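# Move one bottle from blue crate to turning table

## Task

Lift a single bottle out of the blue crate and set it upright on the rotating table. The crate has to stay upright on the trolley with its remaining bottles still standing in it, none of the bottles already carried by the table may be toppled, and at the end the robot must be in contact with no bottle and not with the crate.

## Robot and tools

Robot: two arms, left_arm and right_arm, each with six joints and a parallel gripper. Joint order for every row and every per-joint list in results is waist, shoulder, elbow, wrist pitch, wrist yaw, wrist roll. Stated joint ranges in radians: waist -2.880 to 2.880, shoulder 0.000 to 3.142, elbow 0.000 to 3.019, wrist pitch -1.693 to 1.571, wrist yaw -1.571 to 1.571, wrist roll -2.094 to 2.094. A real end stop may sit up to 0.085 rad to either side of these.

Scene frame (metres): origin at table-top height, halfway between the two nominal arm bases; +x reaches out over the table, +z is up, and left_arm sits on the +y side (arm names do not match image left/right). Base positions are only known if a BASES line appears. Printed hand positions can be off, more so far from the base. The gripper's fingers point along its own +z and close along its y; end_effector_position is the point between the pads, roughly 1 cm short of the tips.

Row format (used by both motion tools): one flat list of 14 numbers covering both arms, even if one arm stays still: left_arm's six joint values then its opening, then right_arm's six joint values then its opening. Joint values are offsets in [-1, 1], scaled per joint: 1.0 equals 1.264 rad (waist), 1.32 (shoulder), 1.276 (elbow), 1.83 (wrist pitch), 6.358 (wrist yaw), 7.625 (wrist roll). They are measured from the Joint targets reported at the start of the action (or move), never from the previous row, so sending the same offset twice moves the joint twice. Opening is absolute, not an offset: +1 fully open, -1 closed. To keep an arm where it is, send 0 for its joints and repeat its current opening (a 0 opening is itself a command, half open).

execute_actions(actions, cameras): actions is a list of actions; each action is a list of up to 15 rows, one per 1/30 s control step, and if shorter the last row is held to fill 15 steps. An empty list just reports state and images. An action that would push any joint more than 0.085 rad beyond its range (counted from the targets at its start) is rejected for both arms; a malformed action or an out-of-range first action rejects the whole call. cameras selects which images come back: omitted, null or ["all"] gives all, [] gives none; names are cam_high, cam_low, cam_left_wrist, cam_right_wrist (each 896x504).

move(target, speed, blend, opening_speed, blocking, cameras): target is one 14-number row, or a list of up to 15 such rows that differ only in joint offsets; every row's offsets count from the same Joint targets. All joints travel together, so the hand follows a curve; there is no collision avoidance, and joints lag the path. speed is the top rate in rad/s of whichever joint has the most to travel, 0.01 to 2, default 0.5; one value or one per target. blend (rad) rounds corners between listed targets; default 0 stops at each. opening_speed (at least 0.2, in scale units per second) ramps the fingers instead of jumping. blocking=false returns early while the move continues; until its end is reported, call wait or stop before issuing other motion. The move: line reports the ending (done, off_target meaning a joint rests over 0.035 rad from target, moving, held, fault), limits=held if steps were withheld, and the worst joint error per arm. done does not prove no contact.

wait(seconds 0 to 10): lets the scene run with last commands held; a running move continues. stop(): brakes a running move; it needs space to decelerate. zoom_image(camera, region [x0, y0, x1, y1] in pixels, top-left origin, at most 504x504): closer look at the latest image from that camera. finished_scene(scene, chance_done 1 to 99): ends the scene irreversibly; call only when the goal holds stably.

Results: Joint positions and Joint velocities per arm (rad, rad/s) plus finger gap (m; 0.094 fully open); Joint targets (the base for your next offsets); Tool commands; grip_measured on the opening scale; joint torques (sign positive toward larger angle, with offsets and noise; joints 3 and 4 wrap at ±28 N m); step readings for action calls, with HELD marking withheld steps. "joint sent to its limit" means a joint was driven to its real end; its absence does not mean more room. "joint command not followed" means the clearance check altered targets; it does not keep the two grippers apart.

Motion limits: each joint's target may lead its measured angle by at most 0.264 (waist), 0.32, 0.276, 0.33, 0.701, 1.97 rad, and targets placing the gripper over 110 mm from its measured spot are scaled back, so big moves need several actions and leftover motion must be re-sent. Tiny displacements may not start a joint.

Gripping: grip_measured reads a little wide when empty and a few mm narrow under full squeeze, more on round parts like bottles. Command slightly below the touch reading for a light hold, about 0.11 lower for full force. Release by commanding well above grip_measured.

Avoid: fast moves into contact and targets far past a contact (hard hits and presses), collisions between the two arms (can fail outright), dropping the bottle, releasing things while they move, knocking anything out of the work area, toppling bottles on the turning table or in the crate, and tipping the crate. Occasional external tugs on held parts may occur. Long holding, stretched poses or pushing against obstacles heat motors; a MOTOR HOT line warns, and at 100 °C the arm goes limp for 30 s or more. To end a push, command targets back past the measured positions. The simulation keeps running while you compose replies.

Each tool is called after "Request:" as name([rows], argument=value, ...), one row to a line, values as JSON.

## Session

Request:
execute_actions(actions=[], cameras=["cam_high", "cam_low", "cam_left_wrist", "cam_right_wrist"])

Scene clock: 0.00 s.
left_arm: end_effector_position=(+0.0216, +0.1621, +0.1444) grip_measured=+1.000 end_effector_quat_wxyz=(-0.015, -0.401, +0.915, +0.051) | right_arm: end_effector_position=(+0.5912, -0.2308, +0.3851) grip_measured=+1.000 end_effector_quat_wxyz=(+0.513, +0.534, +0.671, +0.040)
Joint names: [waist, shoulder, elbow, wrist pitch, wrist yaw, wrist roll]
Joint positions: left_arm=[-1.211 0.912 0.694 -1.453 0.036 -2.039 0.094] | right_arm=[0.154 1.41 1.397 -0.625 0.66 1.177 0.094]
Joint velocities: left_arm=[0.005 -0.005 -0.012 -0.012 -0.007 -0.022 0] | right_arm=[0.005 -0.015 -0.012 -0.007 0.066 -0.007 0]
Joint torques (N m): no reading
Motor temperatures (°C): left_arm=[34 30 43 23 25 25 26] | right_arm=[27 27 40 29 24 26 23]
Heat: left arm: hottest elbow 43 °C; right arm: hottest elbow 40 °C.
Joint targets: left_arm=[-1.211 0.911 0.719 -1.453 0.036 -2.039] | right_arm=[0.154 1.408 1.429 -0.621 0.660 1.177]
Tool commands: left_gripper/opening=+1.0 right_gripper/opening=+1.0

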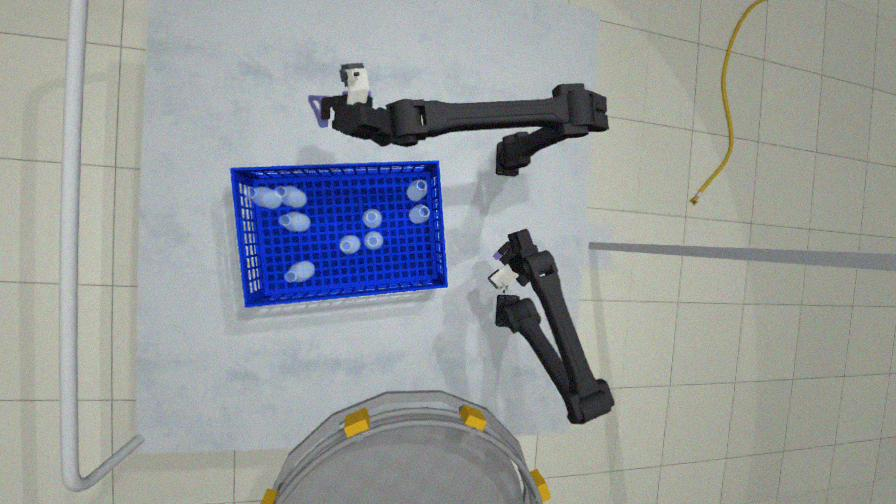

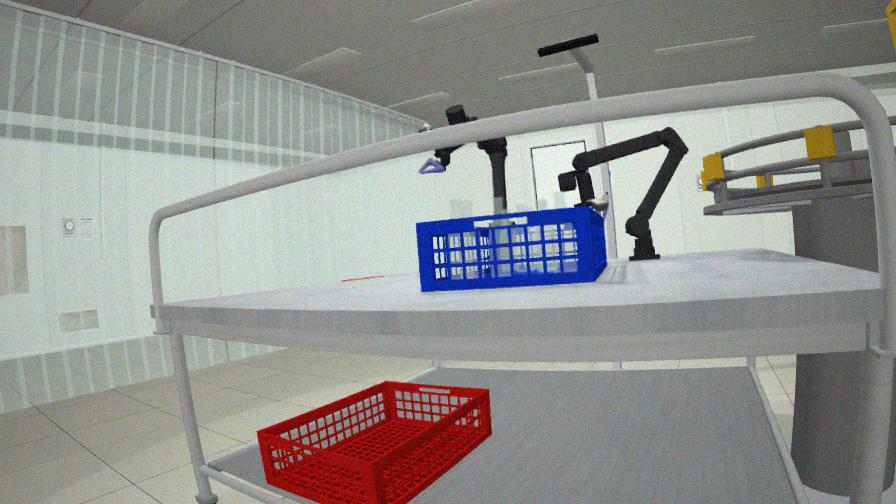

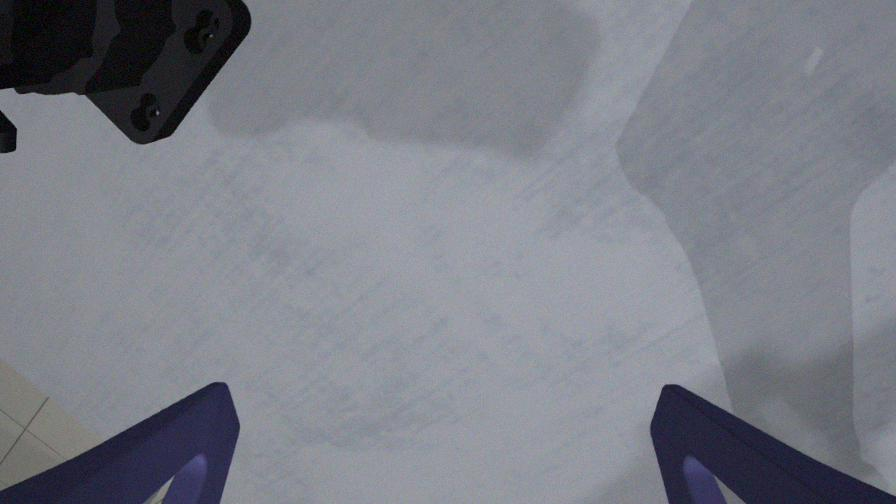

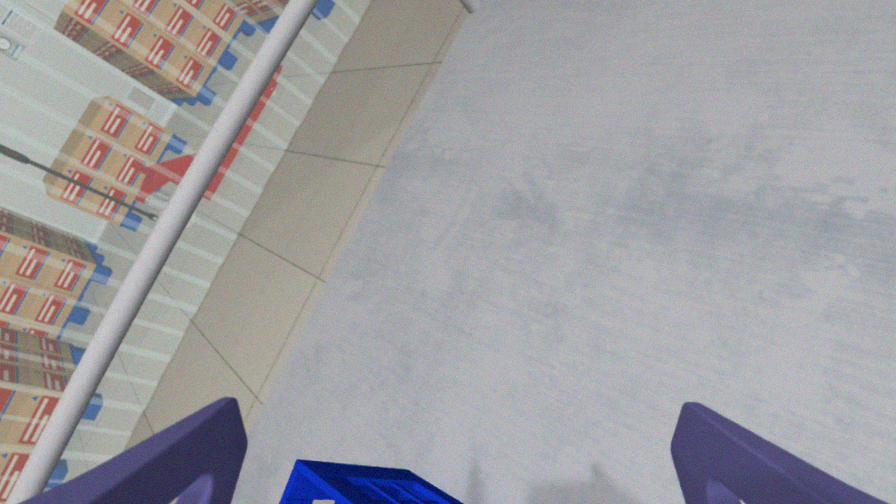

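Request:
zoom_image(camera="cam_high", region=[225, 145, 465, 315])

Scaled by 2.100 from the camera's 896x504 image, which has a finer 1280x720 frame.

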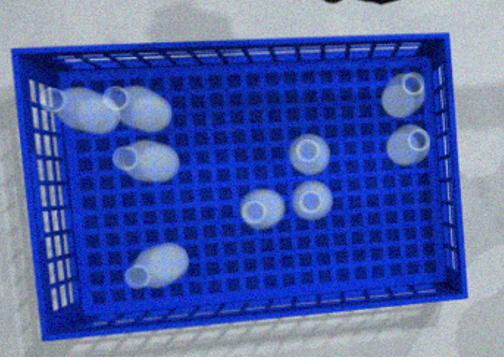

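Request:
move([
  [0.6812, 0.0, 0.3534, 0.2858, -0.0057, 0.2281, 1, 0, 0, 0, 0, 0, 0, 1],
  [0.8275, 0.4773, 0.4906, 0.5508, -0.0057, 0.2674, 1, 0, 0, 0, 0, 0, 0, 1],
], speed=[1.3, 0.7], blend=0.1, cameras=["cam_left_wrist", "cam_high"])

Scene clock: 51.10 s.
left_arm: end_effector_position=(+0.5869, +0.2365, +0.2506) grip_measured=+1.000 end_effector_quat_wxyz=(+0.412, +0.072, +0.908, -0.038) | right_arm: end_effector_position=(+0.5912, -0.2308, +0.3851) grip_measured=+1.000 end_effector_quat_wxyz=(+0.513, +0.534, +0.671, +0.040)
Joint names: [waist, shoulder, elbow, wrist pitch, wrist yaw, wrist roll]
Joint positions: left_arm=[-0.167 1.548 1.288 -0.459 0.002 -0.011 0.094] | right_arm=[0.154 1.41 1.397 -0.625 0.66 1.177 0.094]
Joint velocities: left_arm=[-0.005 0.005 -0.007 -0.032 0.037 -0.007 0] | right_arm=[-0.005 0.005 0.017 -0.017 0.066 -0.066 0]
Joint torques (N m): left_arm=[-2.2 -14.51 12.6 2.22 -0.09 -0.07] | right_arm=[-0.62 -9.35 13.33 1.5 0.12 0.08]
Motor temperatures (°C): left_arm=[34 30 51 23 25 25 25] | right_arm=[27 28 52 29 24 26 23]
Heat: left arm: hottest elbow 51 °C; right arm: hottest elbow 52 °C.
Joint targets: left_arm=[-0.165 1.541 1.345 -0.445 0.000 0.000] | right_arm=[0.154 1.408 1.429 -0.621 0.660 1.177]
move: off_target (left_arm); left_arm: the elbow is farthest, 0.057 rad from its target
Images, in order (width x height): cam_high 896x504, cam_left_wrist 896x504.

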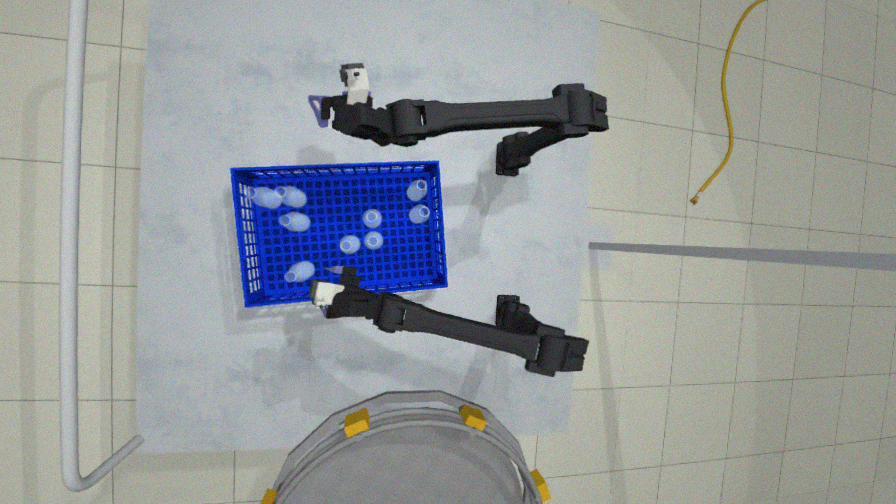

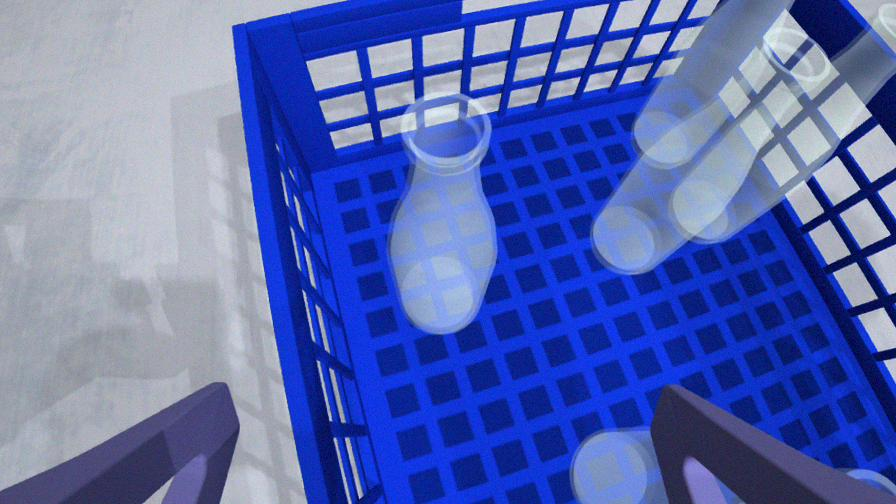

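Request:
move(target=[0.001, 0.225, 0.1665, 0.0601, 0, 0, 0.5, 0, 0, 0, 0, 0, 0, 1], speed=0.35, cameras=["cam_left_wrist"])

Scene clock: 73.77 s.
left_arm: end_effector_position=(+0.6878, +0.2193, +0.2010) grip_measured=+0.502 end_effector_quat_wxyz=(+0.430, +0.072, +0.899, -0.039) | right_arm: end_effector_position=(+0.5912, -0.2308, +0.3851) grip_measured=+1.000 end_effector_quat_wxyz=(+0.513, +0.534, +0.671, +0.040)
Joint names: [waist, shoulder, elbow, wrist pitch, wrist yaw, wrist roll]
Joint positions: left_arm=[-0.167 1.831 1.501 -0.349 0.002 -0.01 0.071] | right_arm=[0.154 1.41 1.397 -0.625 0.66 1.177 0.094]
Joint velocities: left_arm=[0.005 -0.015 -0.007 -0.012 0.051 -0.081 -0.001] | right_arm=[-0.024 -0.015 -0.012 0.012 0.037 0.007 0]
Joint torques (N m): left_arm=[-1.79 -17.55 12.53 2.35 -0.08 -0.02] | right_arm=[-0.56 -9.41 13.31 1.51 0.12 0.08]
Motor temperatures (°C): left_arm=[34 32 56 23 25 25 25] | right_arm=[27 28 54 29 24 26 23]
Heat: left arm: hottest elbow 56 °C; right arm: hottest elbow 54 °C.
Joint targets: left_arm=[-0.164 1.839 1.557 -0.335 0.000 0.000] | right_arm=[0.154 1.408 1.429 -0.621 0.660 1.177]
move: off_target (left_arm); left_arm: the elbow is farthest, 0.056 rad from its target
Images, in order (width x height): cam_left_wrist 896x504.

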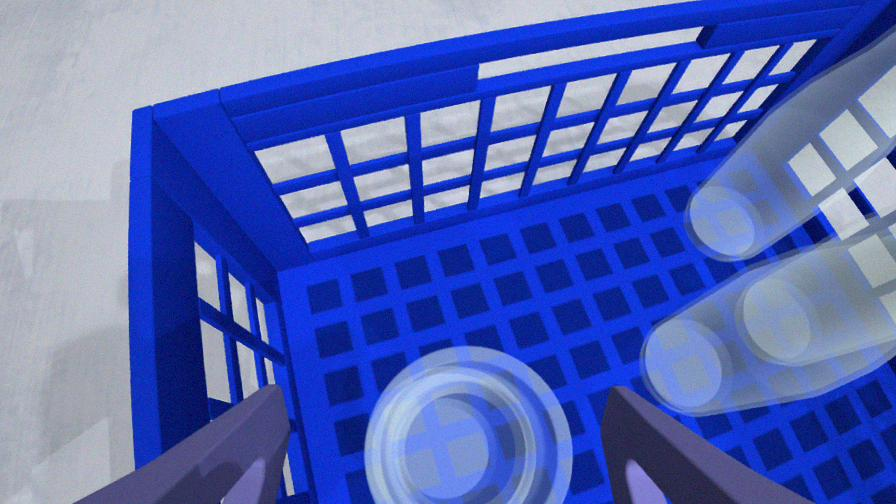

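Request:
move(target=[-0.005, 0.0155, 0, 0, 0, 0, 0.5, 0, 0, 0, 0, 0, 0, 1], speed=0.3, cameras=["cam_left_wrist"])

Scene clock: 90.43 s.
left_arm: end_effector_position=(+0.6887, +0.2191, +0.1900) grip_measured=+0.502 end_effector_quat_wxyz=(+0.423, +0.072, +0.903, -0.039) | right_arm: end_effector_position=(+0.5912, -0.2308, +0.3851) grip_measured=+1.000 end_effector_quat_wxyz=(+0.513, +0.534, +0.671, +0.040)
Joint names: [waist, shoulder, elbow, wrist pitch, wrist yaw, wrist roll]
Joint positions: left_arm=[-0.167 1.846 1.501 -0.349 0.002 -0.01 0.071] | right_arm=[0.154 1.41 1.397 -0.625 0.66 1.177 0.094]
Joint velocities: left_arm=[-0.015 -0.005 -0.017 0.007 0.051 -0.037 0] | right_arm=[-0.005 -0.015 -0.002 -0.007 0.022 -0.022 0]
Joint torques (N m): left_arm=[-2.55 -17.26 12.4 2.5 -0.12 -0.04] | right_arm=[-0.56 -9.35 13.33 1.5 0.12 0.08]
Motor temperatures (°C): left_arm=[33 33 59 23 25 25 25] | right_arm=[27 29 56 29 24 26 23]
Heat: left arm: hottest elbow 59 °C; right arm: hottest elbow 56 °C.
Joint targets: left_arm=[-0.170 1.859 1.557 -0.335 0.000 0.000] | right_arm=[0.154 1.408 1.429 -0.621 0.660 1.177]
move: off_target (left_arm); left_arm: the elbow is farthest, 0.056 rad from its target
Images, in order (width x height): cam_left_wrist 896x504.

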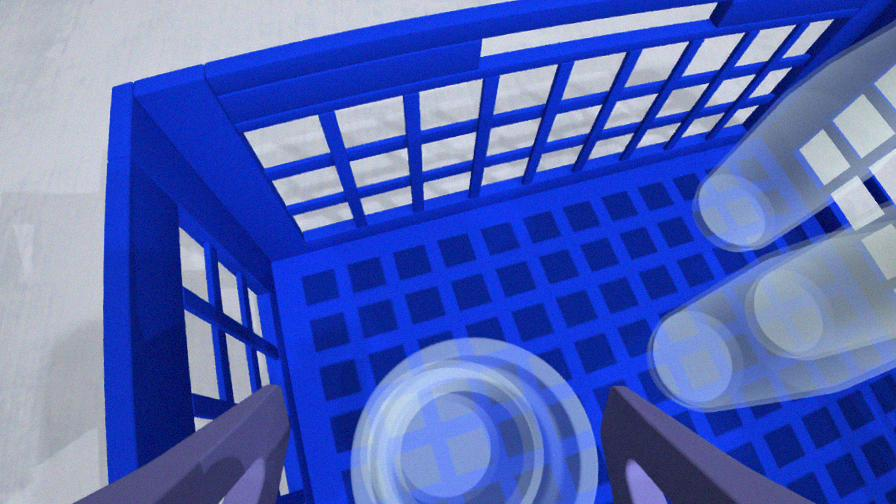

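Request:
execute_actions(actions=[], cameras=["cam_left_wrist"])

Scene clock: 118.63 s.
left_arm: end_effector_position=(+0.6887, +0.2191, +0.1900) grip_measured=+0.502 end_effector_quat_wxyz=(+0.423, +0.072, +0.903, -0.039) | right_arm: end_effector_position=(+0.5912, -0.2308, +0.3851) grip_measured=+1.000 end_effector_quat_wxyz=(+0.513, +0.534, +0.671, +0.040)
Joint names: [waist, shoulder, elbow, wrist pitch, wrist yaw, wrist roll]
Joint positions: left_arm=[-0.167 1.846 1.501 -0.349 0.002 -0.01 0.071] | right_arm=[0.154 1.41 1.397 -0.625 0.66 1.177 0.094]
Joint velocities: left_arm=[-0.005 -0.005 0.017 -0.002 0.066 0.022 -0.001] | right_arm=[-0.005 -0.005 0.012 -0.002 -0.081 0.022 0]
Joint torques (N m): left_arm=[-1.96 -17.9 12.29 2.28 -0.14 -0.04] | right_arm=[-0.62 -9.41 13.33 1.48 0.12 0.08]
Motor temperatures (°C): left_arm=[33 36 62 23 25 25 25] | right_arm=[27 29 57 29 24 26 23]
Heat: left arm: hottest elbow 62 °C; right arm: hottest elbow 57 °C.
Joint targets: left_arm=[-0.170 1.859 1.557 -0.335 0.000 0.000] | right_arm=[0.154 1.408 1.429 -0.621 0.660 1.177]
Tool commands: left_gripper/opening=+0.5 right_gripper/opening=+1.0
Images, in order (width x height): cam_left_wrist 896x504.

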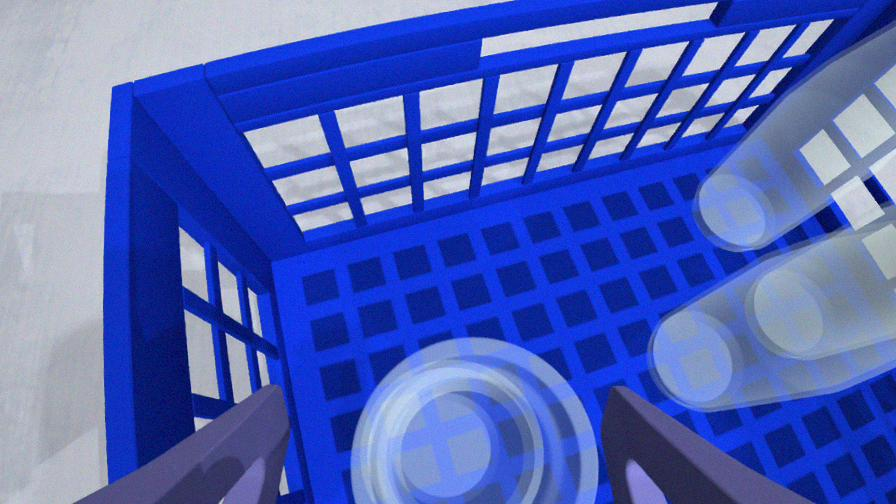

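Request:
move(target=[0,0,0,0,0,0,-0.45,0,0,0,0,0,0,1], opening_speed=0.6, cameras=["cam_left_wrist"])

Scene clock: 123.43 s.
left_arm: end_effector_position=(+0.6887, +0.2188, +0.1900) grip_measured=-0.334 end_effector_quat_wxyz=(+0.423, +0.073, +0.902, -0.039) | right_arm: end_effector_position=(+0.5912, -0.2308, +0.3851) grip_measured=+1.000 end_effector_quat_wxyz=(+0.513, +0.534, +0.671, +0.040)
Joint names: [waist, shoulder, elbow, wrist pitch, wrist yaw, wrist roll]
Joint positions: left_arm=[-0.167 1.846 1.501 -0.349 0.002 -0.01 0.031] | right_arm=[0.154 1.41 1.397 -0.625 0.66 1.177 0.094]
Joint velocities: left_arm=[0.015 -0.005 -0.002 0.007 -0.051 -0.037 0] | right_arm=[0.005 -0.015 -0.032 0.022 0.007 -0.037 0]
Joint torques (N m): left_arm=[-1.67 -17.55 12.42 2.29 -0.12 -0.02] | right_arm=[-0.56 -9.35 13.33 1.48 0.12 0.08]
Motor temperatures (°C): left_arm=[33 36 62 23 25 25 25] | right_arm=[27 29 58 29 24 26 23]
Heat: left arm: hottest elbow 62 °C; right arm: hottest elbow 58 °C.
Joint targets: left_arm=[-0.170 1.859 1.557 -0.335 0.000 0.000] | right_arm=[0.154 1.408 1.429 -0.621 0.660 1.177]
move: off_target (left_arm); left_arm: the elbow is farthest, 0.056 rad from its target
Images, in order (width x height): cam_left_wrist 896x504.

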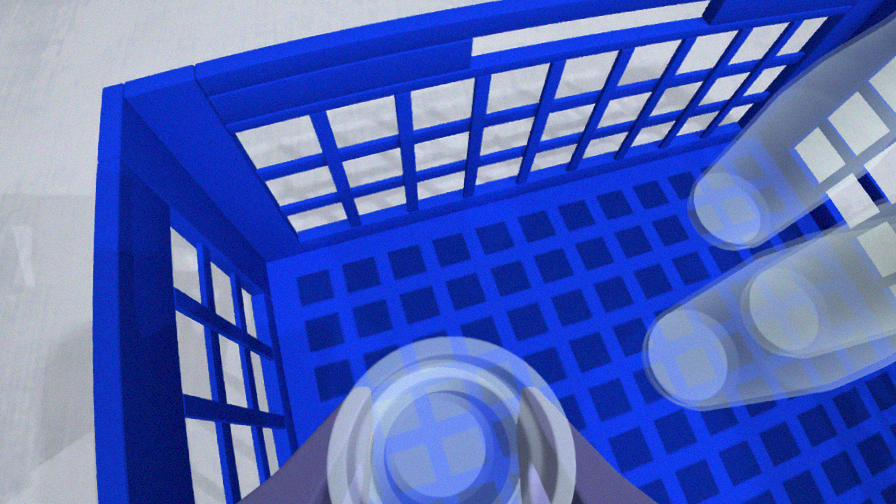

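Request:
move([
  [0,-0.0508,0.0627,-0.0667,0,0,-0.6,0,0,0,0,0,0,1],
  [0,-0.0730,0.1411,-0.1347,0,0,-0.6,0,0,0,0,0,0,1],
], speed=0.25, blend=0.03, cameras=["cam_left_wrist", "cam_high"])

Scene clock: 172.60 s.
left_arm: end_effector_position=(+0.6866, +0.2192, +0.2765) grip_measured=-0.336 end_effector_quat_wxyz=(+0.415, +0.073, +0.906, -0.038) | right_arm: end_effector_position=(+0.5912, -0.2308, +0.3851) grip_measured=+1.000 end_effector_quat_wxyz=(+0.513, +0.534, +0.671, +0.040)
Joint names: [waist, shoulder, elbow, wrist pitch, wrist yaw, wrist roll]
Joint positions: left_arm=[-0.167 1.792 1.666 -0.584 0.002 -0.01 0.031] | right_arm=[0.154 1.41 1.397 -0.625 0.66 1.177 0.094]
Joint velocities: left_arm=[0.005 0.005 -0.022 -0.012 -0.007 0.007 0.001] | right_arm=[-0.005 0.005 -0.012 -0.017 -0.051 -0.022 0]
Joint torques (N m): left_arm=[-2.43 -20.89 13.97 1.76 -0.13 -0.03] | right_arm=[-0.56 -9.35 13.31 1.5 0.12 0.08]
Motor temperatures (°C): left_arm=[33 38 65 23 25 25 27] | right_arm=[27 29 59 28 24 26 23]
Heat: left arm: hottest elbow 65 °C; right arm: hottest elbow 59 °C.
Joint targets: left_arm=[-0.170 1.763 1.737 -0.581 0.000 0.000] | right_arm=[0.154 1.408 1.429 -0.621 0.660 1.177]
move: off_target (left_arm); left_arm: the elbow is farthest, 0.071 rad from its target
Images, in order (width x height): cam_high 896x504, cam_left_wrist 896x504.

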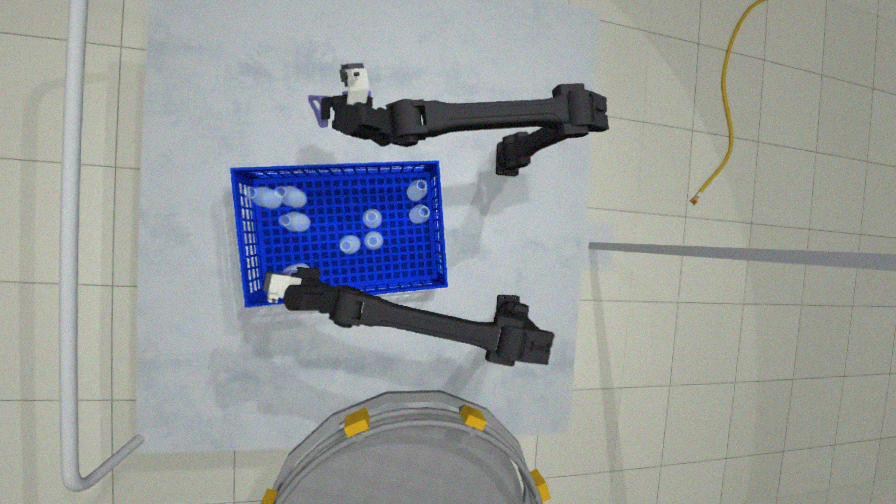

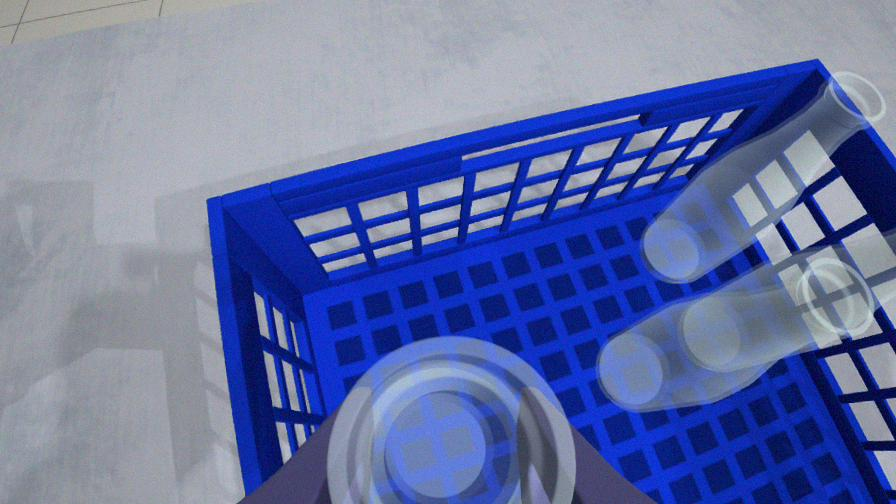

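Request:
move([
  [0,-0.0126,0.1027,-0.0746,0,0,-0.6,0,0,0,0,0,0,1],
  [0.0396,-0.1154,0.1704,-0.1960,0,0,-0.6,0,0,0,0,0,0,1],
  [0.2294,-0.2580,0.1944,-0.3166,0,0,-0.6,0,0,0,0,0,0,1],
  [0.4905,-0.4038,0.2061,-0.4410,0,0,-0.6,0,0,0,0,0,0,1],
], speed=[0.35, 0.4, 0.5, 0.5], blend=0.04)

Scene clock: 200.40 s.
left_arm: end_effector_position=(+0.3579, +0.5350, +0.6076) grip_measured=-0.336 end_effector_quat_wxyz=(+0.422, -0.205, +0.878, +0.095) | right_arm: end_effector_position=(+0.5912, -0.2308, +0.3851) grip_measured=+1.000 end_effector_quat_wxyz=(+0.513, +0.534, +0.671, +0.040)
Joint names: [waist, shoulder, elbow, wrist pitch, wrist yaw, wrist roll]
Joint positions: left_arm=[0.451 1.234 1.951 -1.392 -0.002 -0.01 0.031] | right_arm=[0.154 1.41 1.397 -0.625 0.66 1.177 0.094]
Joint velocities: left_arm=[0.005 0.005 0.002 -0.022 -0.022 -0.022 0] | right_arm=[0.005 -0.005 -0.007 -0.002 0.007 -0.007 0]
Joint torques (N m): left_arm=[-2.14 -7.53 10.62 1.92 0.01 -0.04] | right_arm=[-0.62 -9.35 13.31 1.5 0.12 0.08]
Motor temperatures (°C): left_arm=[33 36 70 23 25 25 28] | right_arm=[27 29 60 28 24 26 23]
Heat: left arm: hottest elbow 70 °C; right arm: hottest elbow 60 °C.
Joint targets: left_arm=[0.450 1.229 2.000 -1.388 -0.001 0.000] | right_arm=[0.154 1.408 1.429 -0.621 0.660 1.177]
move: off_target (left_arm); left_arm: the elbow is farthest, 0.049 rad from its target

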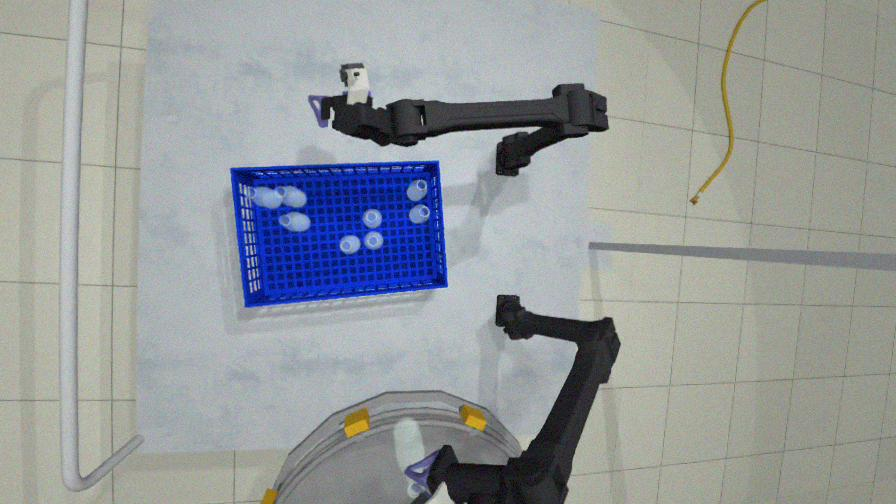

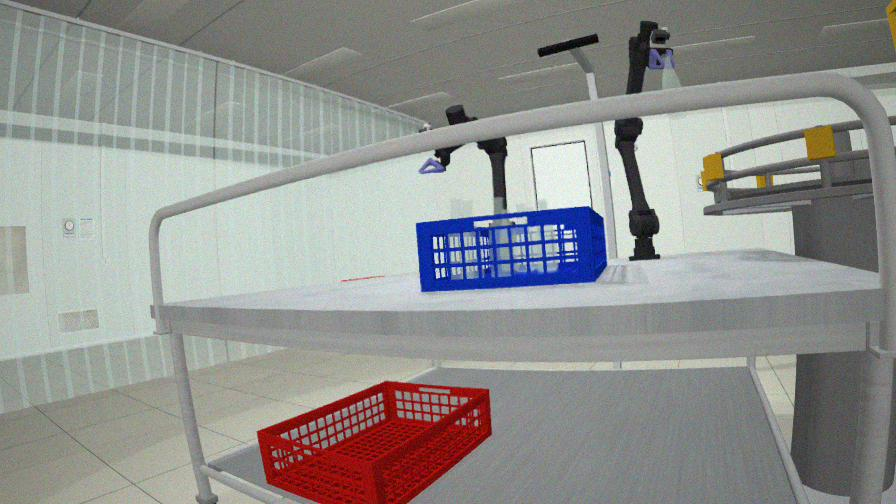

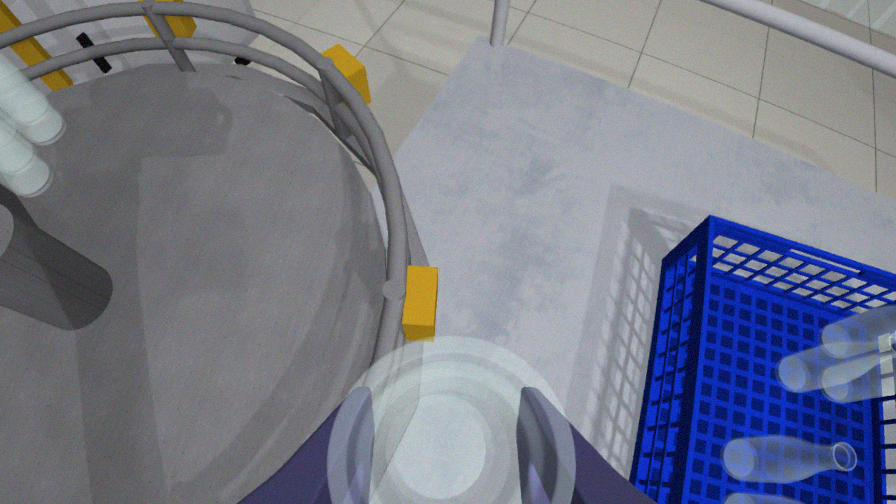

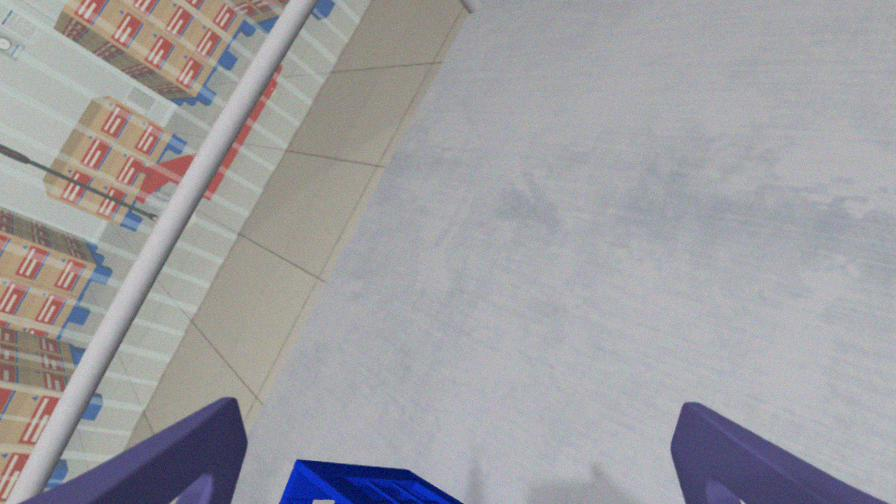

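Request:
wait(seconds=0, cameras=["cam_left_wrist"])

Request:
wait(seconds=2, cameras=["cam_left_wrist"])

Scene clock: 231.10 s.
left_arm: end_effector_position=(+0.3579, +0.5350, +0.6076) grip_measured=-0.336 end_effector_quat_wxyz=(+0.422, -0.205, +0.878, +0.095) | right_arm: end_effector_position=(+0.5912, -0.2308, +0.3851) grip_measured=+1.000 end_effector_quat_wxyz=(+0.513, +0.534, +0.671, +0.040)
Joint names: [waist, shoulder, elbow, wrist pitch, wrist yaw, wrist roll]
Joint positions: left_arm=[0.451 1.234 1.951 -1.392 -0.002 -0.01 0.031] | right_arm=[0.154 1.41 1.397 -0.625 0.66 1.177 0.094]
Joint velocities: left_arm=[-0.005 -0.005 0.017 0.007 -0.022 -0.007 -0.001] | right_arm=[-0.005 0.015 -0.007 -0.007 -0.051 0.007 0]
Joint torques (N m): left_arm=[-2.02 -6.89 10.69 1.91 -0.01 -0.02] | right_arm=[-0.62 -9.41 13.33 1.5 0.12 0.08]
Motor temperatures (°C): left_arm=[33 34 66 23 25 25 28] | right_arm=[26 29 61 28 24 26 23]
Heat: left arm: hottest elbow 66 °C; right arm: hottest elbow 61 °C.
Joint targets: left_arm=[0.450 1.229 2.000 -1.388 -0.001 0.000] | right_arm=[0.154 1.408 1.429 -0.621 0.660 1.177]
Tool commands: left_gripper/opening=-0.6 right_gripper/opening=+1.0
Images, in order (width x height): cam_left_wrist 896x504.

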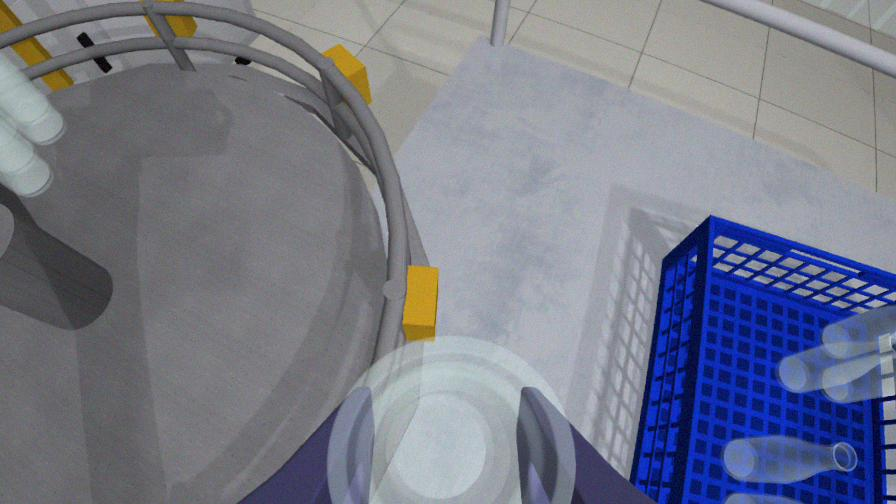

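Scene clock: 233.10 s.
left_arm: end_effector_position=(+0.3579, +0.5350, +0.6076) grip_measured=-0.336 end_effector_quat_wxyz=(+0.422, -0.205, +0.878, +0.095) | right_arm: end_effector_position=(+0.5912, -0.2308, +0.3851) grip_measured=+1.000 end_effector_quat_wxyz=(+0.513, +0.534, +0.671, +0.040)
Joint names: [waist, shoulder, elbow, wrist pitch, wrist yaw, wrist roll]
Joint positions: left_arm=[0.451 1.234 1.951 -1.392 -0.002 -0.01 0.031] | right_arm=[0.154 1.41 1.397 -0.625 0.66 1.177 0.094]
Joint velocities: left_arm=[-0.005 -0.015 -0.007 -0.012 -0.007 0.037 0.001] | right_arm=[-0.005 0.005 -0.002 -0.017 -0.022 0.051 0]
Joint torques (N m): left_arm=[-1.96 -7.94 10.73 1.94 0.05 -0.02] | right_arm=[-0.56 -9.41 13.33 1.5 0.12 0.08]
Motor temperatures (°C): left_arm=[33 34 66 23 25 25 28] | right_arm=[26 29 61 28 24 26 23]
Heat: left arm: hottest elbow 66 °C; right arm: hottest elbow 61 °C.
Joint targets: left_arm=[0.450 1.229 2.000 -1.388 -0.001 0.000] | right_arm=[0.154 1.408 1.429 -0.621 0.660 1.177]
Tool commands: left_gripper/opening=-0.6 right_gripper/opening=+1.0
wait: 2.00 s; at rest by 0.17 s
Images, in order (width x height): cam_left_wrist 896x504.

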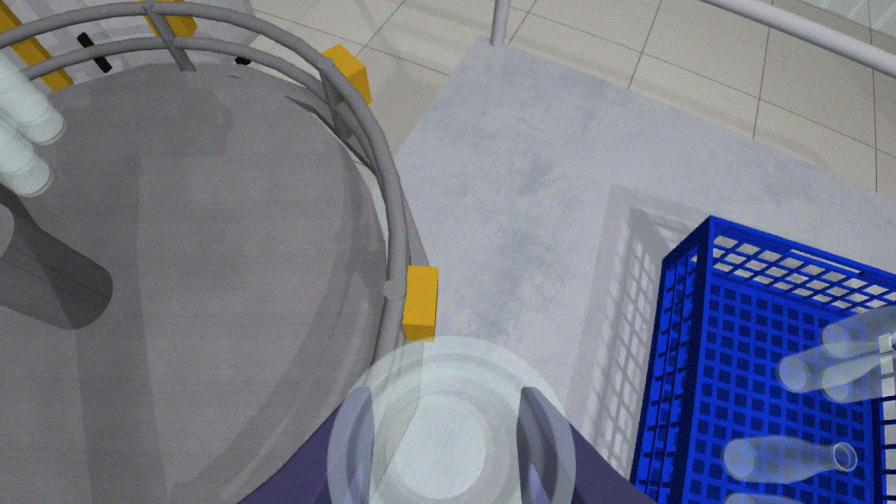

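Request:
move([
  [0.2769,0.1068,0.0470,0.0437,0,0,-0.6,0,0,0,0,0,0,1],
  [0.2769,0.1235,-0.1920,0.2191,0,0,-0.6,0,0,0,0,0,0,1],
  [0.2769,0.1030,-0.3174,0.2951,0,0,-0.6,0,0,0,0,0,0,1],
], speed=[0.5, 0.5, 0.25], blend=[0.03, 0.03, 0], cameras=["cam_left_wrist"])

Scene clock: 259.03 s.
left_arm: end_effector_position=(+0.3709, +0.7660, +0.4270) grip_measured=-0.336 end_effector_quat_wxyz=(+0.392, -0.356, +0.832, +0.164) | right_arm: end_effector_position=(+0.5912, -0.2308, +0.3851) grip_measured=+1.000 end_effector_quat_wxyz=(+0.513, +0.534, +0.671, +0.040)
Joint names: [waist, shoulder, elbow, wrist pitch, wrist yaw, wrist roll]
Joint positions: left_arm=[0.802 1.397 1.579 -0.874 -0.001 -0.009 0.031] | right_arm=[0.154 1.41 1.397 -0.625 0.66 1.177 0.094]
Joint velocities: left_arm=[0.005 -0.005 0.007 -0.002 0.037 -0.007 0] | right_arm=[-0.005 -0.015 -0.002 0.012 0.037 0.007 0]
Joint torques (N m): left_arm=[-1.38 -14.56 10 2.89 -0.05 -0.06] | right_arm=[-0.56 -9.41 13.33 1.5 0.12 0.08]
Motor temperatures (°C): left_arm=[33 33 64 23 25 25 28] | right_arm=[26 29 61 28 24 26 23]
Heat: left arm: hottest elbow 64 °C; right arm: hottest elbow 61 °C.
Joint targets: left_arm=[0.800 1.365 1.595 -0.848 -0.001 0.000] | right_arm=[0.154 1.408 1.429 -0.621 0.660 1.177]
move: done
Images, in order (width x height): cam_left_wrist 896x504.

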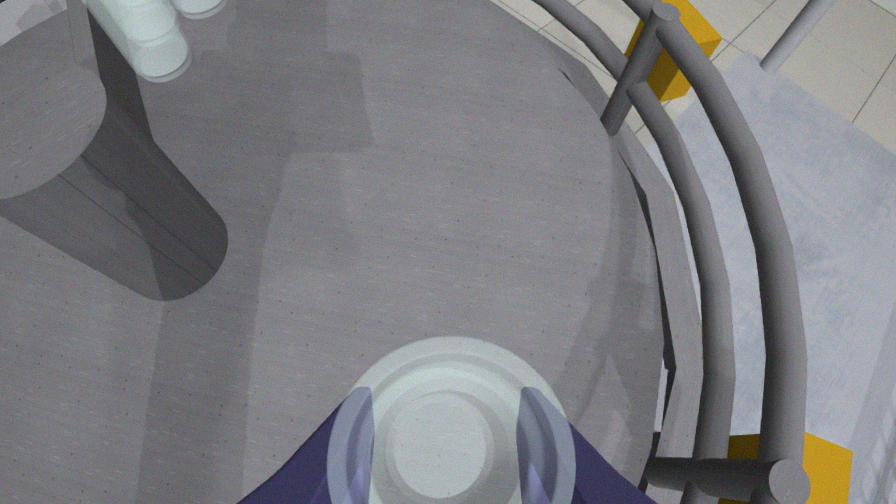

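Request:
move(target=[0,-0.0022,-0.0294,0.0189,0,0,-0.6,0,0,0,0,0,0,1], speed=0.1, cameras=[])

Request:
move(target=[0,-0.0009,-0.0113,0.0073,0,0,-0.6,0,0,0,0,0,0,1], speed=0.08, cameras=["cam_left_wrist"])

Scene clock: 267.37 s.
left_arm: end_effector_position=(+0.3718, +0.7669, +0.4149) grip_measured=-0.336 end_effector_quat_wxyz=(+0.393, -0.356, +0.832, +0.165) | right_arm: end_effector_position=(+0.5912, -0.2308, +0.3851) grip_measured=+1.000 end_effector_quat_wxyz=(+0.513, +0.534, +0.671, +0.040)
Joint names: [waist, shoulder, elbow, wrist pitch, wrist yaw, wrist roll]
Joint positions: left_arm=[0.802 1.395 1.543 -0.84 -0.001 -0.009 0.031] | right_arm=[0.154 1.41 1.397 -0.625 0.66 1.177 0.094]
Joint velocities: left_arm=[-0.015 -0.005 -0.017 -0.002 0.007 0.022 0.001] | right_arm=[0.005 0.005 0.002 0.007 0.051 -0.007 0]
Joint torques (N m): left_arm=[-2.02 -14.97 10.07 2.86 0.01 -0.06] | right_arm=[-0.62 -9.41 13.34 1.5 0.12 0.08]
Motor temperatures (°C): left_arm=[33 33 62 23 25 25 28] | right_arm=[26 29 61 28 24 26 23]
Heat: left arm: hottest elbow 62 °C; right arm: hottest elbow 61 °C.
Joint targets: left_arm=[0.800 1.363 1.558 -0.814 -0.001 0.000] | right_arm=[0.154 1.408 1.429 -0.621 0.660 1.177]
move: done
No camera images: "cameras" was empty.

Scene clock: 268.17 s.
left_arm: end_effector_position=(+0.3720, +0.7672, +0.4102) grip_measured=-0.336 end_effector_quat_wxyz=(+0.393, -0.356, +0.832, +0.165) | right_arm: end_effector_position=(+0.5912, -0.2308, +0.3851) grip_measured=+1.000 end_effector_quat_wxyz=(+0.513, +0.534, +0.671, +0.040)
Joint names: [waist, shoulder, elbow, wrist pitch, wrist yaw, wrist roll]
Joint positions: left_arm=[0.802 1.394 1.529 -0.827 -0.001 -0.009 0.031] | right_arm=[0.154 1.41 1.397 -0.625 0.66 1.177 0.094]
Joint velocities: left_arm=[-0.005 -0.005 -0.007 0.007 -0.007 0.022 0.001] | right_arm=[-0.005 -0.005 -0.002 -0.007 -0.066 0.007 0]
Joint torques (N m): left_arm=[-2.14 -14.92 9.85 2.91 0 -0.05] | right_arm=[-0.62 -9.41 13.34 1.5 0.12 0.08]
Motor temperatures (°C): left_arm=[33 33 62 23 25 25 28] | right_arm=[26 29 61 28 24 26 23]
Heat: left arm: hottest elbow 62 °C; right arm: hottest elbow 61 °C.
Joint targets: left_arm=[0.800 1.361 1.543 -0.800 -0.001 0.000] | right_arm=[0.154 1.408 1.429 -0.621 0.660 1.177]
move: done
Images, in order (width x height): cam_left_wrist 896x504.

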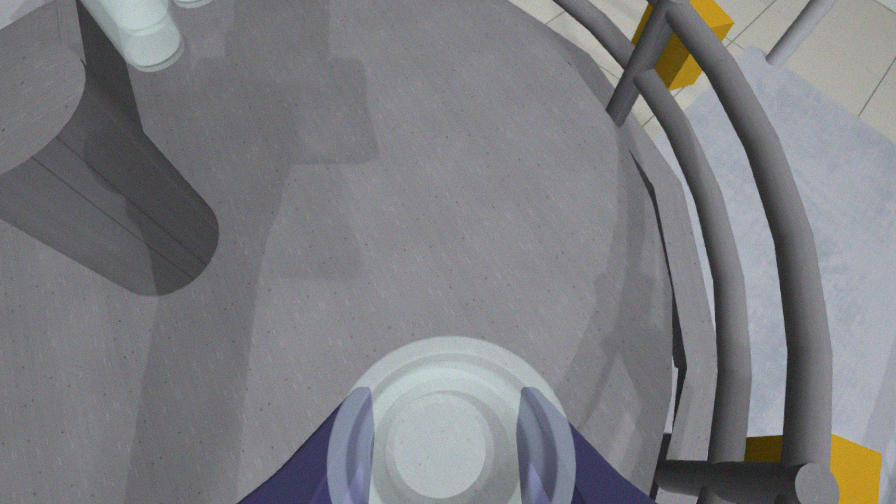

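Request:
move(target=[0,-0.0007,-0.0090,0.0058,0,0,-0.6,0,0,0,0,0,0,1], speed=0.06, cameras=[])

Request:
move(target=[0,-0.0007,-0.0090,0.0058,0,0,-0.6,0,0,0,0,0,0,1], speed=0.06, cameras=["cam_left_wrist"])

Scene clock: 272.10 s.
left_arm: end_effector_position=(+0.3722, +0.7673, +0.4062) grip_measured=-0.336 end_effector_quat_wxyz=(+0.393, -0.356, +0.832, +0.165) | right_arm: end_effector_position=(+0.5912, -0.2308, +0.3851) grip_measured=+1.000 end_effector_quat_wxyz=(+0.513, +0.534, +0.671, +0.040)
Joint names: [waist, shoulder, elbow, wrist pitch, wrist yaw, wrist roll]
Joint positions: left_arm=[0.802 1.393 1.518 -0.816 -0.001 -0.009 0.031] | right_arm=[0.154 1.41 1.397 -0.625 0.66 1.177 0.094]
Joint velocities: left_arm=[0.005 -0.005 0.007 -0.017 -0.022 -0.022 0] | right_arm=[-0.005 -0.015 0.002 -0.007 0.007 0.037 0]
Joint torques (N m): left_arm=[-1.9 -14.8 9.91 2.76 0.08 -0.04] | right_arm=[-0.67 -9.41 13.31 1.5 0.12 0.08]
Motor temperatures (°C): left_arm=[33 33 61 23 25 25 28] | right_arm=[26 29 61 28 24 26 23]
Heat: left arm: hottest elbow 61 °C; right arm: hottest elbow 61 °C.
Joint targets: left_arm=[0.800 1.361 1.532 -0.790 -0.001 0.000] | right_arm=[0.154 1.408 1.429 -0.621 0.660 1.177]
move: done
No camera images: "cameras" was empty.

Scene clock: 272.87 s.
left_arm: end_effector_position=(+0.3723, +0.7675, +0.4021) grip_measured=-0.336 end_effector_quat_wxyz=(+0.393, -0.356, +0.832, +0.165) | right_arm: end_effector_position=(+0.5912, -0.2308, +0.3851) grip_measured=+1.000 end_effector_quat_wxyz=(+0.513, +0.534, +0.671, +0.040)
Joint names: [waist, shoulder, elbow, wrist pitch, wrist yaw, wrist roll]
Joint positions: left_arm=[0.802 1.392 1.507 -0.805 -0.001 -0.009 0.031] | right_arm=[0.154 1.41 1.397 -0.625 0.66 1.177 0.094]
Joint velocities: left_arm=[0.005 0.005 0.022 0.017 -0.022 0.022 0] | right_arm=[-0.005 -0.015 0.002 0.007 0.037 0.037 0]
Joint torques (N m): left_arm=[-2.32 -14.86 9.92 2.97 -0.02 -0.05] | right_arm=[-0.67 -9.41 13.33 1.51 0.12 0.08]
Motor temperatures (°C): left_arm=[33 33 61 23 25 25 28] | right_arm=[26 29 61 28 24 26 23]
Heat: left arm: hottest elbow 61 °C; right arm: hottest elbow 61 °C.
Joint targets: left_arm=[0.800 1.360 1.520 -0.779 -0.001 0.000] | right_arm=[0.154 1.408 1.429 -0.621 0.660 1.177]
move: done
Images, in order (width x height): cam_left_wrist 896x504.

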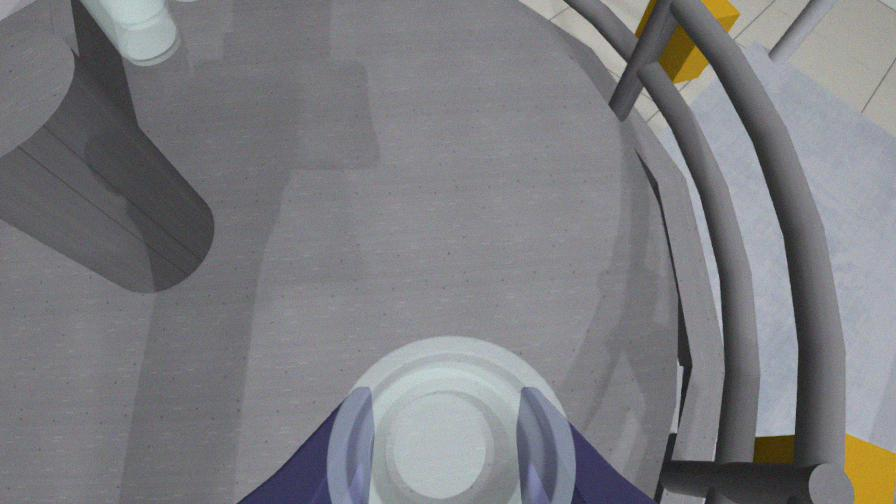

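Request:
move(target=[0,-0.0007,-0.0090,0.0058,0,0,-0.6,0,0,0,0,0,0,1], speed=0.06, cameras=[])

Request:
move(target=[0,-0.0007,-0.0090,0.0058,0,0,-0.6,0,0,0,0,0,0,1], speed=0.06, cameras=["cam_left_wrist"])

Scene clock: 277.33 s.
left_arm: end_effector_position=(+0.3723, +0.7675, +0.3982) grip_measured=-0.336 end_effector_quat_wxyz=(+0.393, -0.356, +0.832, +0.165) | right_arm: end_effector_position=(+0.5912, -0.2308, +0.3851) grip_measured=+1.000 end_effector_quat_wxyz=(+0.513, +0.534, +0.671, +0.040)
Joint names: [waist, shoulder, elbow, wrist pitch, wrist yaw, wrist roll]
Joint positions: left_arm=[0.802 1.391 1.495 -0.795 -0.001 -0.009 0.031] | right_arm=[0.154 1.41 1.397 -0.625 0.66 1.177 0.094]
Joint velocities: left_arm=[-0.015 -0.005 -0.027 -0.002 0.037 -0.007 0] | right_arm=[0.015 -0.005 0.002 -0.002 0.022 0.022 0]
Joint torques (N m): left_arm=[-1.49 -14.62 9.88 2.84 0.03 -0.03] | right_arm=[-0.62 -9.41 13.34 1.5 0.12 0.08]
Motor temperatures (°C): left_arm=[33 33 60 23 25 25 28] | right_arm=[26 29 61 28 24 26 23]
Heat: left arm: hottest elbow 60 °C; right arm: hottest elbow 61 °C.
Joint targets: left_arm=[0.800 1.359 1.509 -0.769 -0.001 0.000] | right_arm=[0.154 1.408 1.429 -0.621 0.660 1.177]
move: done
No camera images: "cameras" was empty.

Scene clock: 278.10 s.
left_arm: end_effector_position=(+0.3724, +0.7675, +0.3942) grip_measured=-0.336 end_effector_quat_wxyz=(+0.393, -0.356, +0.832, +0.165) | right_arm: end_effector_position=(+0.5912, -0.2308, +0.3851) grip_measured=+1.000 end_effector_quat_wxyz=(+0.513, +0.534, +0.671, +0.040)
Joint names: [waist, shoulder, elbow, wrist pitch, wrist yaw, wrist roll]
Joint positions: left_arm=[0.802 1.39 1.484 -0.784 -0.001 -0.009 0.031] | right_arm=[0.154 1.41 1.397 -0.625 0.66 1.177 0.094]
Joint velocities: left_arm=[-0.005 0.015 -0.017 0.007 -0.022 0.007 -0.001] | right_arm=[0.005 -0.005 -0.017 0.022 0.007 -0.022 0]
Joint torques (N m): left_arm=[-1.85 -14.51 9.88 2.81 0.01 -0.03] | right_arm=[-0.67 -9.41 13.34 1.48 0.12 0.08]
Motor temperatures (°C): left_arm=[33 33 60 23 25 25 28] | right_arm=[26 29 61 28 24 26 23]
Heat: left arm: hottest elbow 60 °C; right arm: hottest elbow 61 °C.
Joint targets: left_arm=[0.800 1.358 1.498 -0.758 -0.001 0.000] | right_arm=[0.154 1.408 1.429 -0.621 0.660 1.177]
move: done
Images, in order (width x height): cam_left_wrist 896x504.

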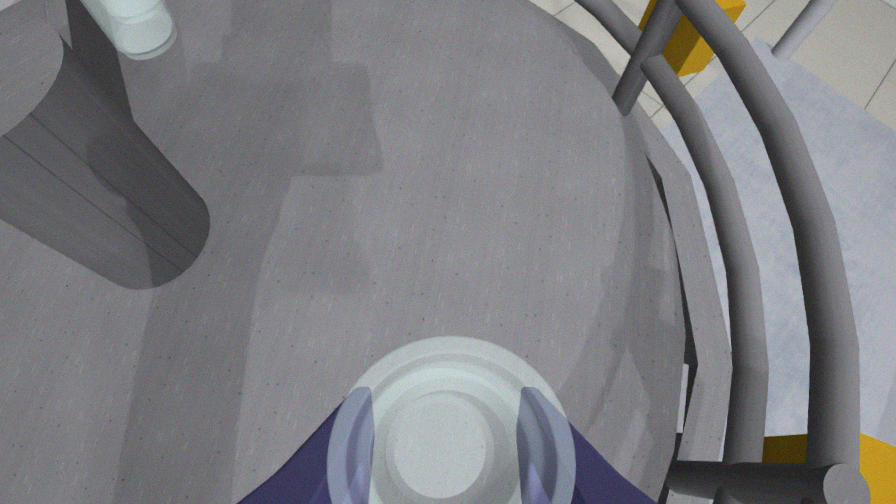

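Request:
zoom_image(camera="cam_left_wrist", region=[248, 304, 648, 504])

Scaled by 1.260 from the camera's 896x504 image, which has a finer 1280x720 frame.

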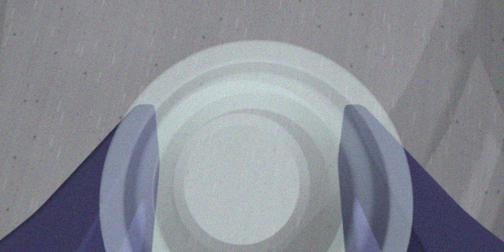

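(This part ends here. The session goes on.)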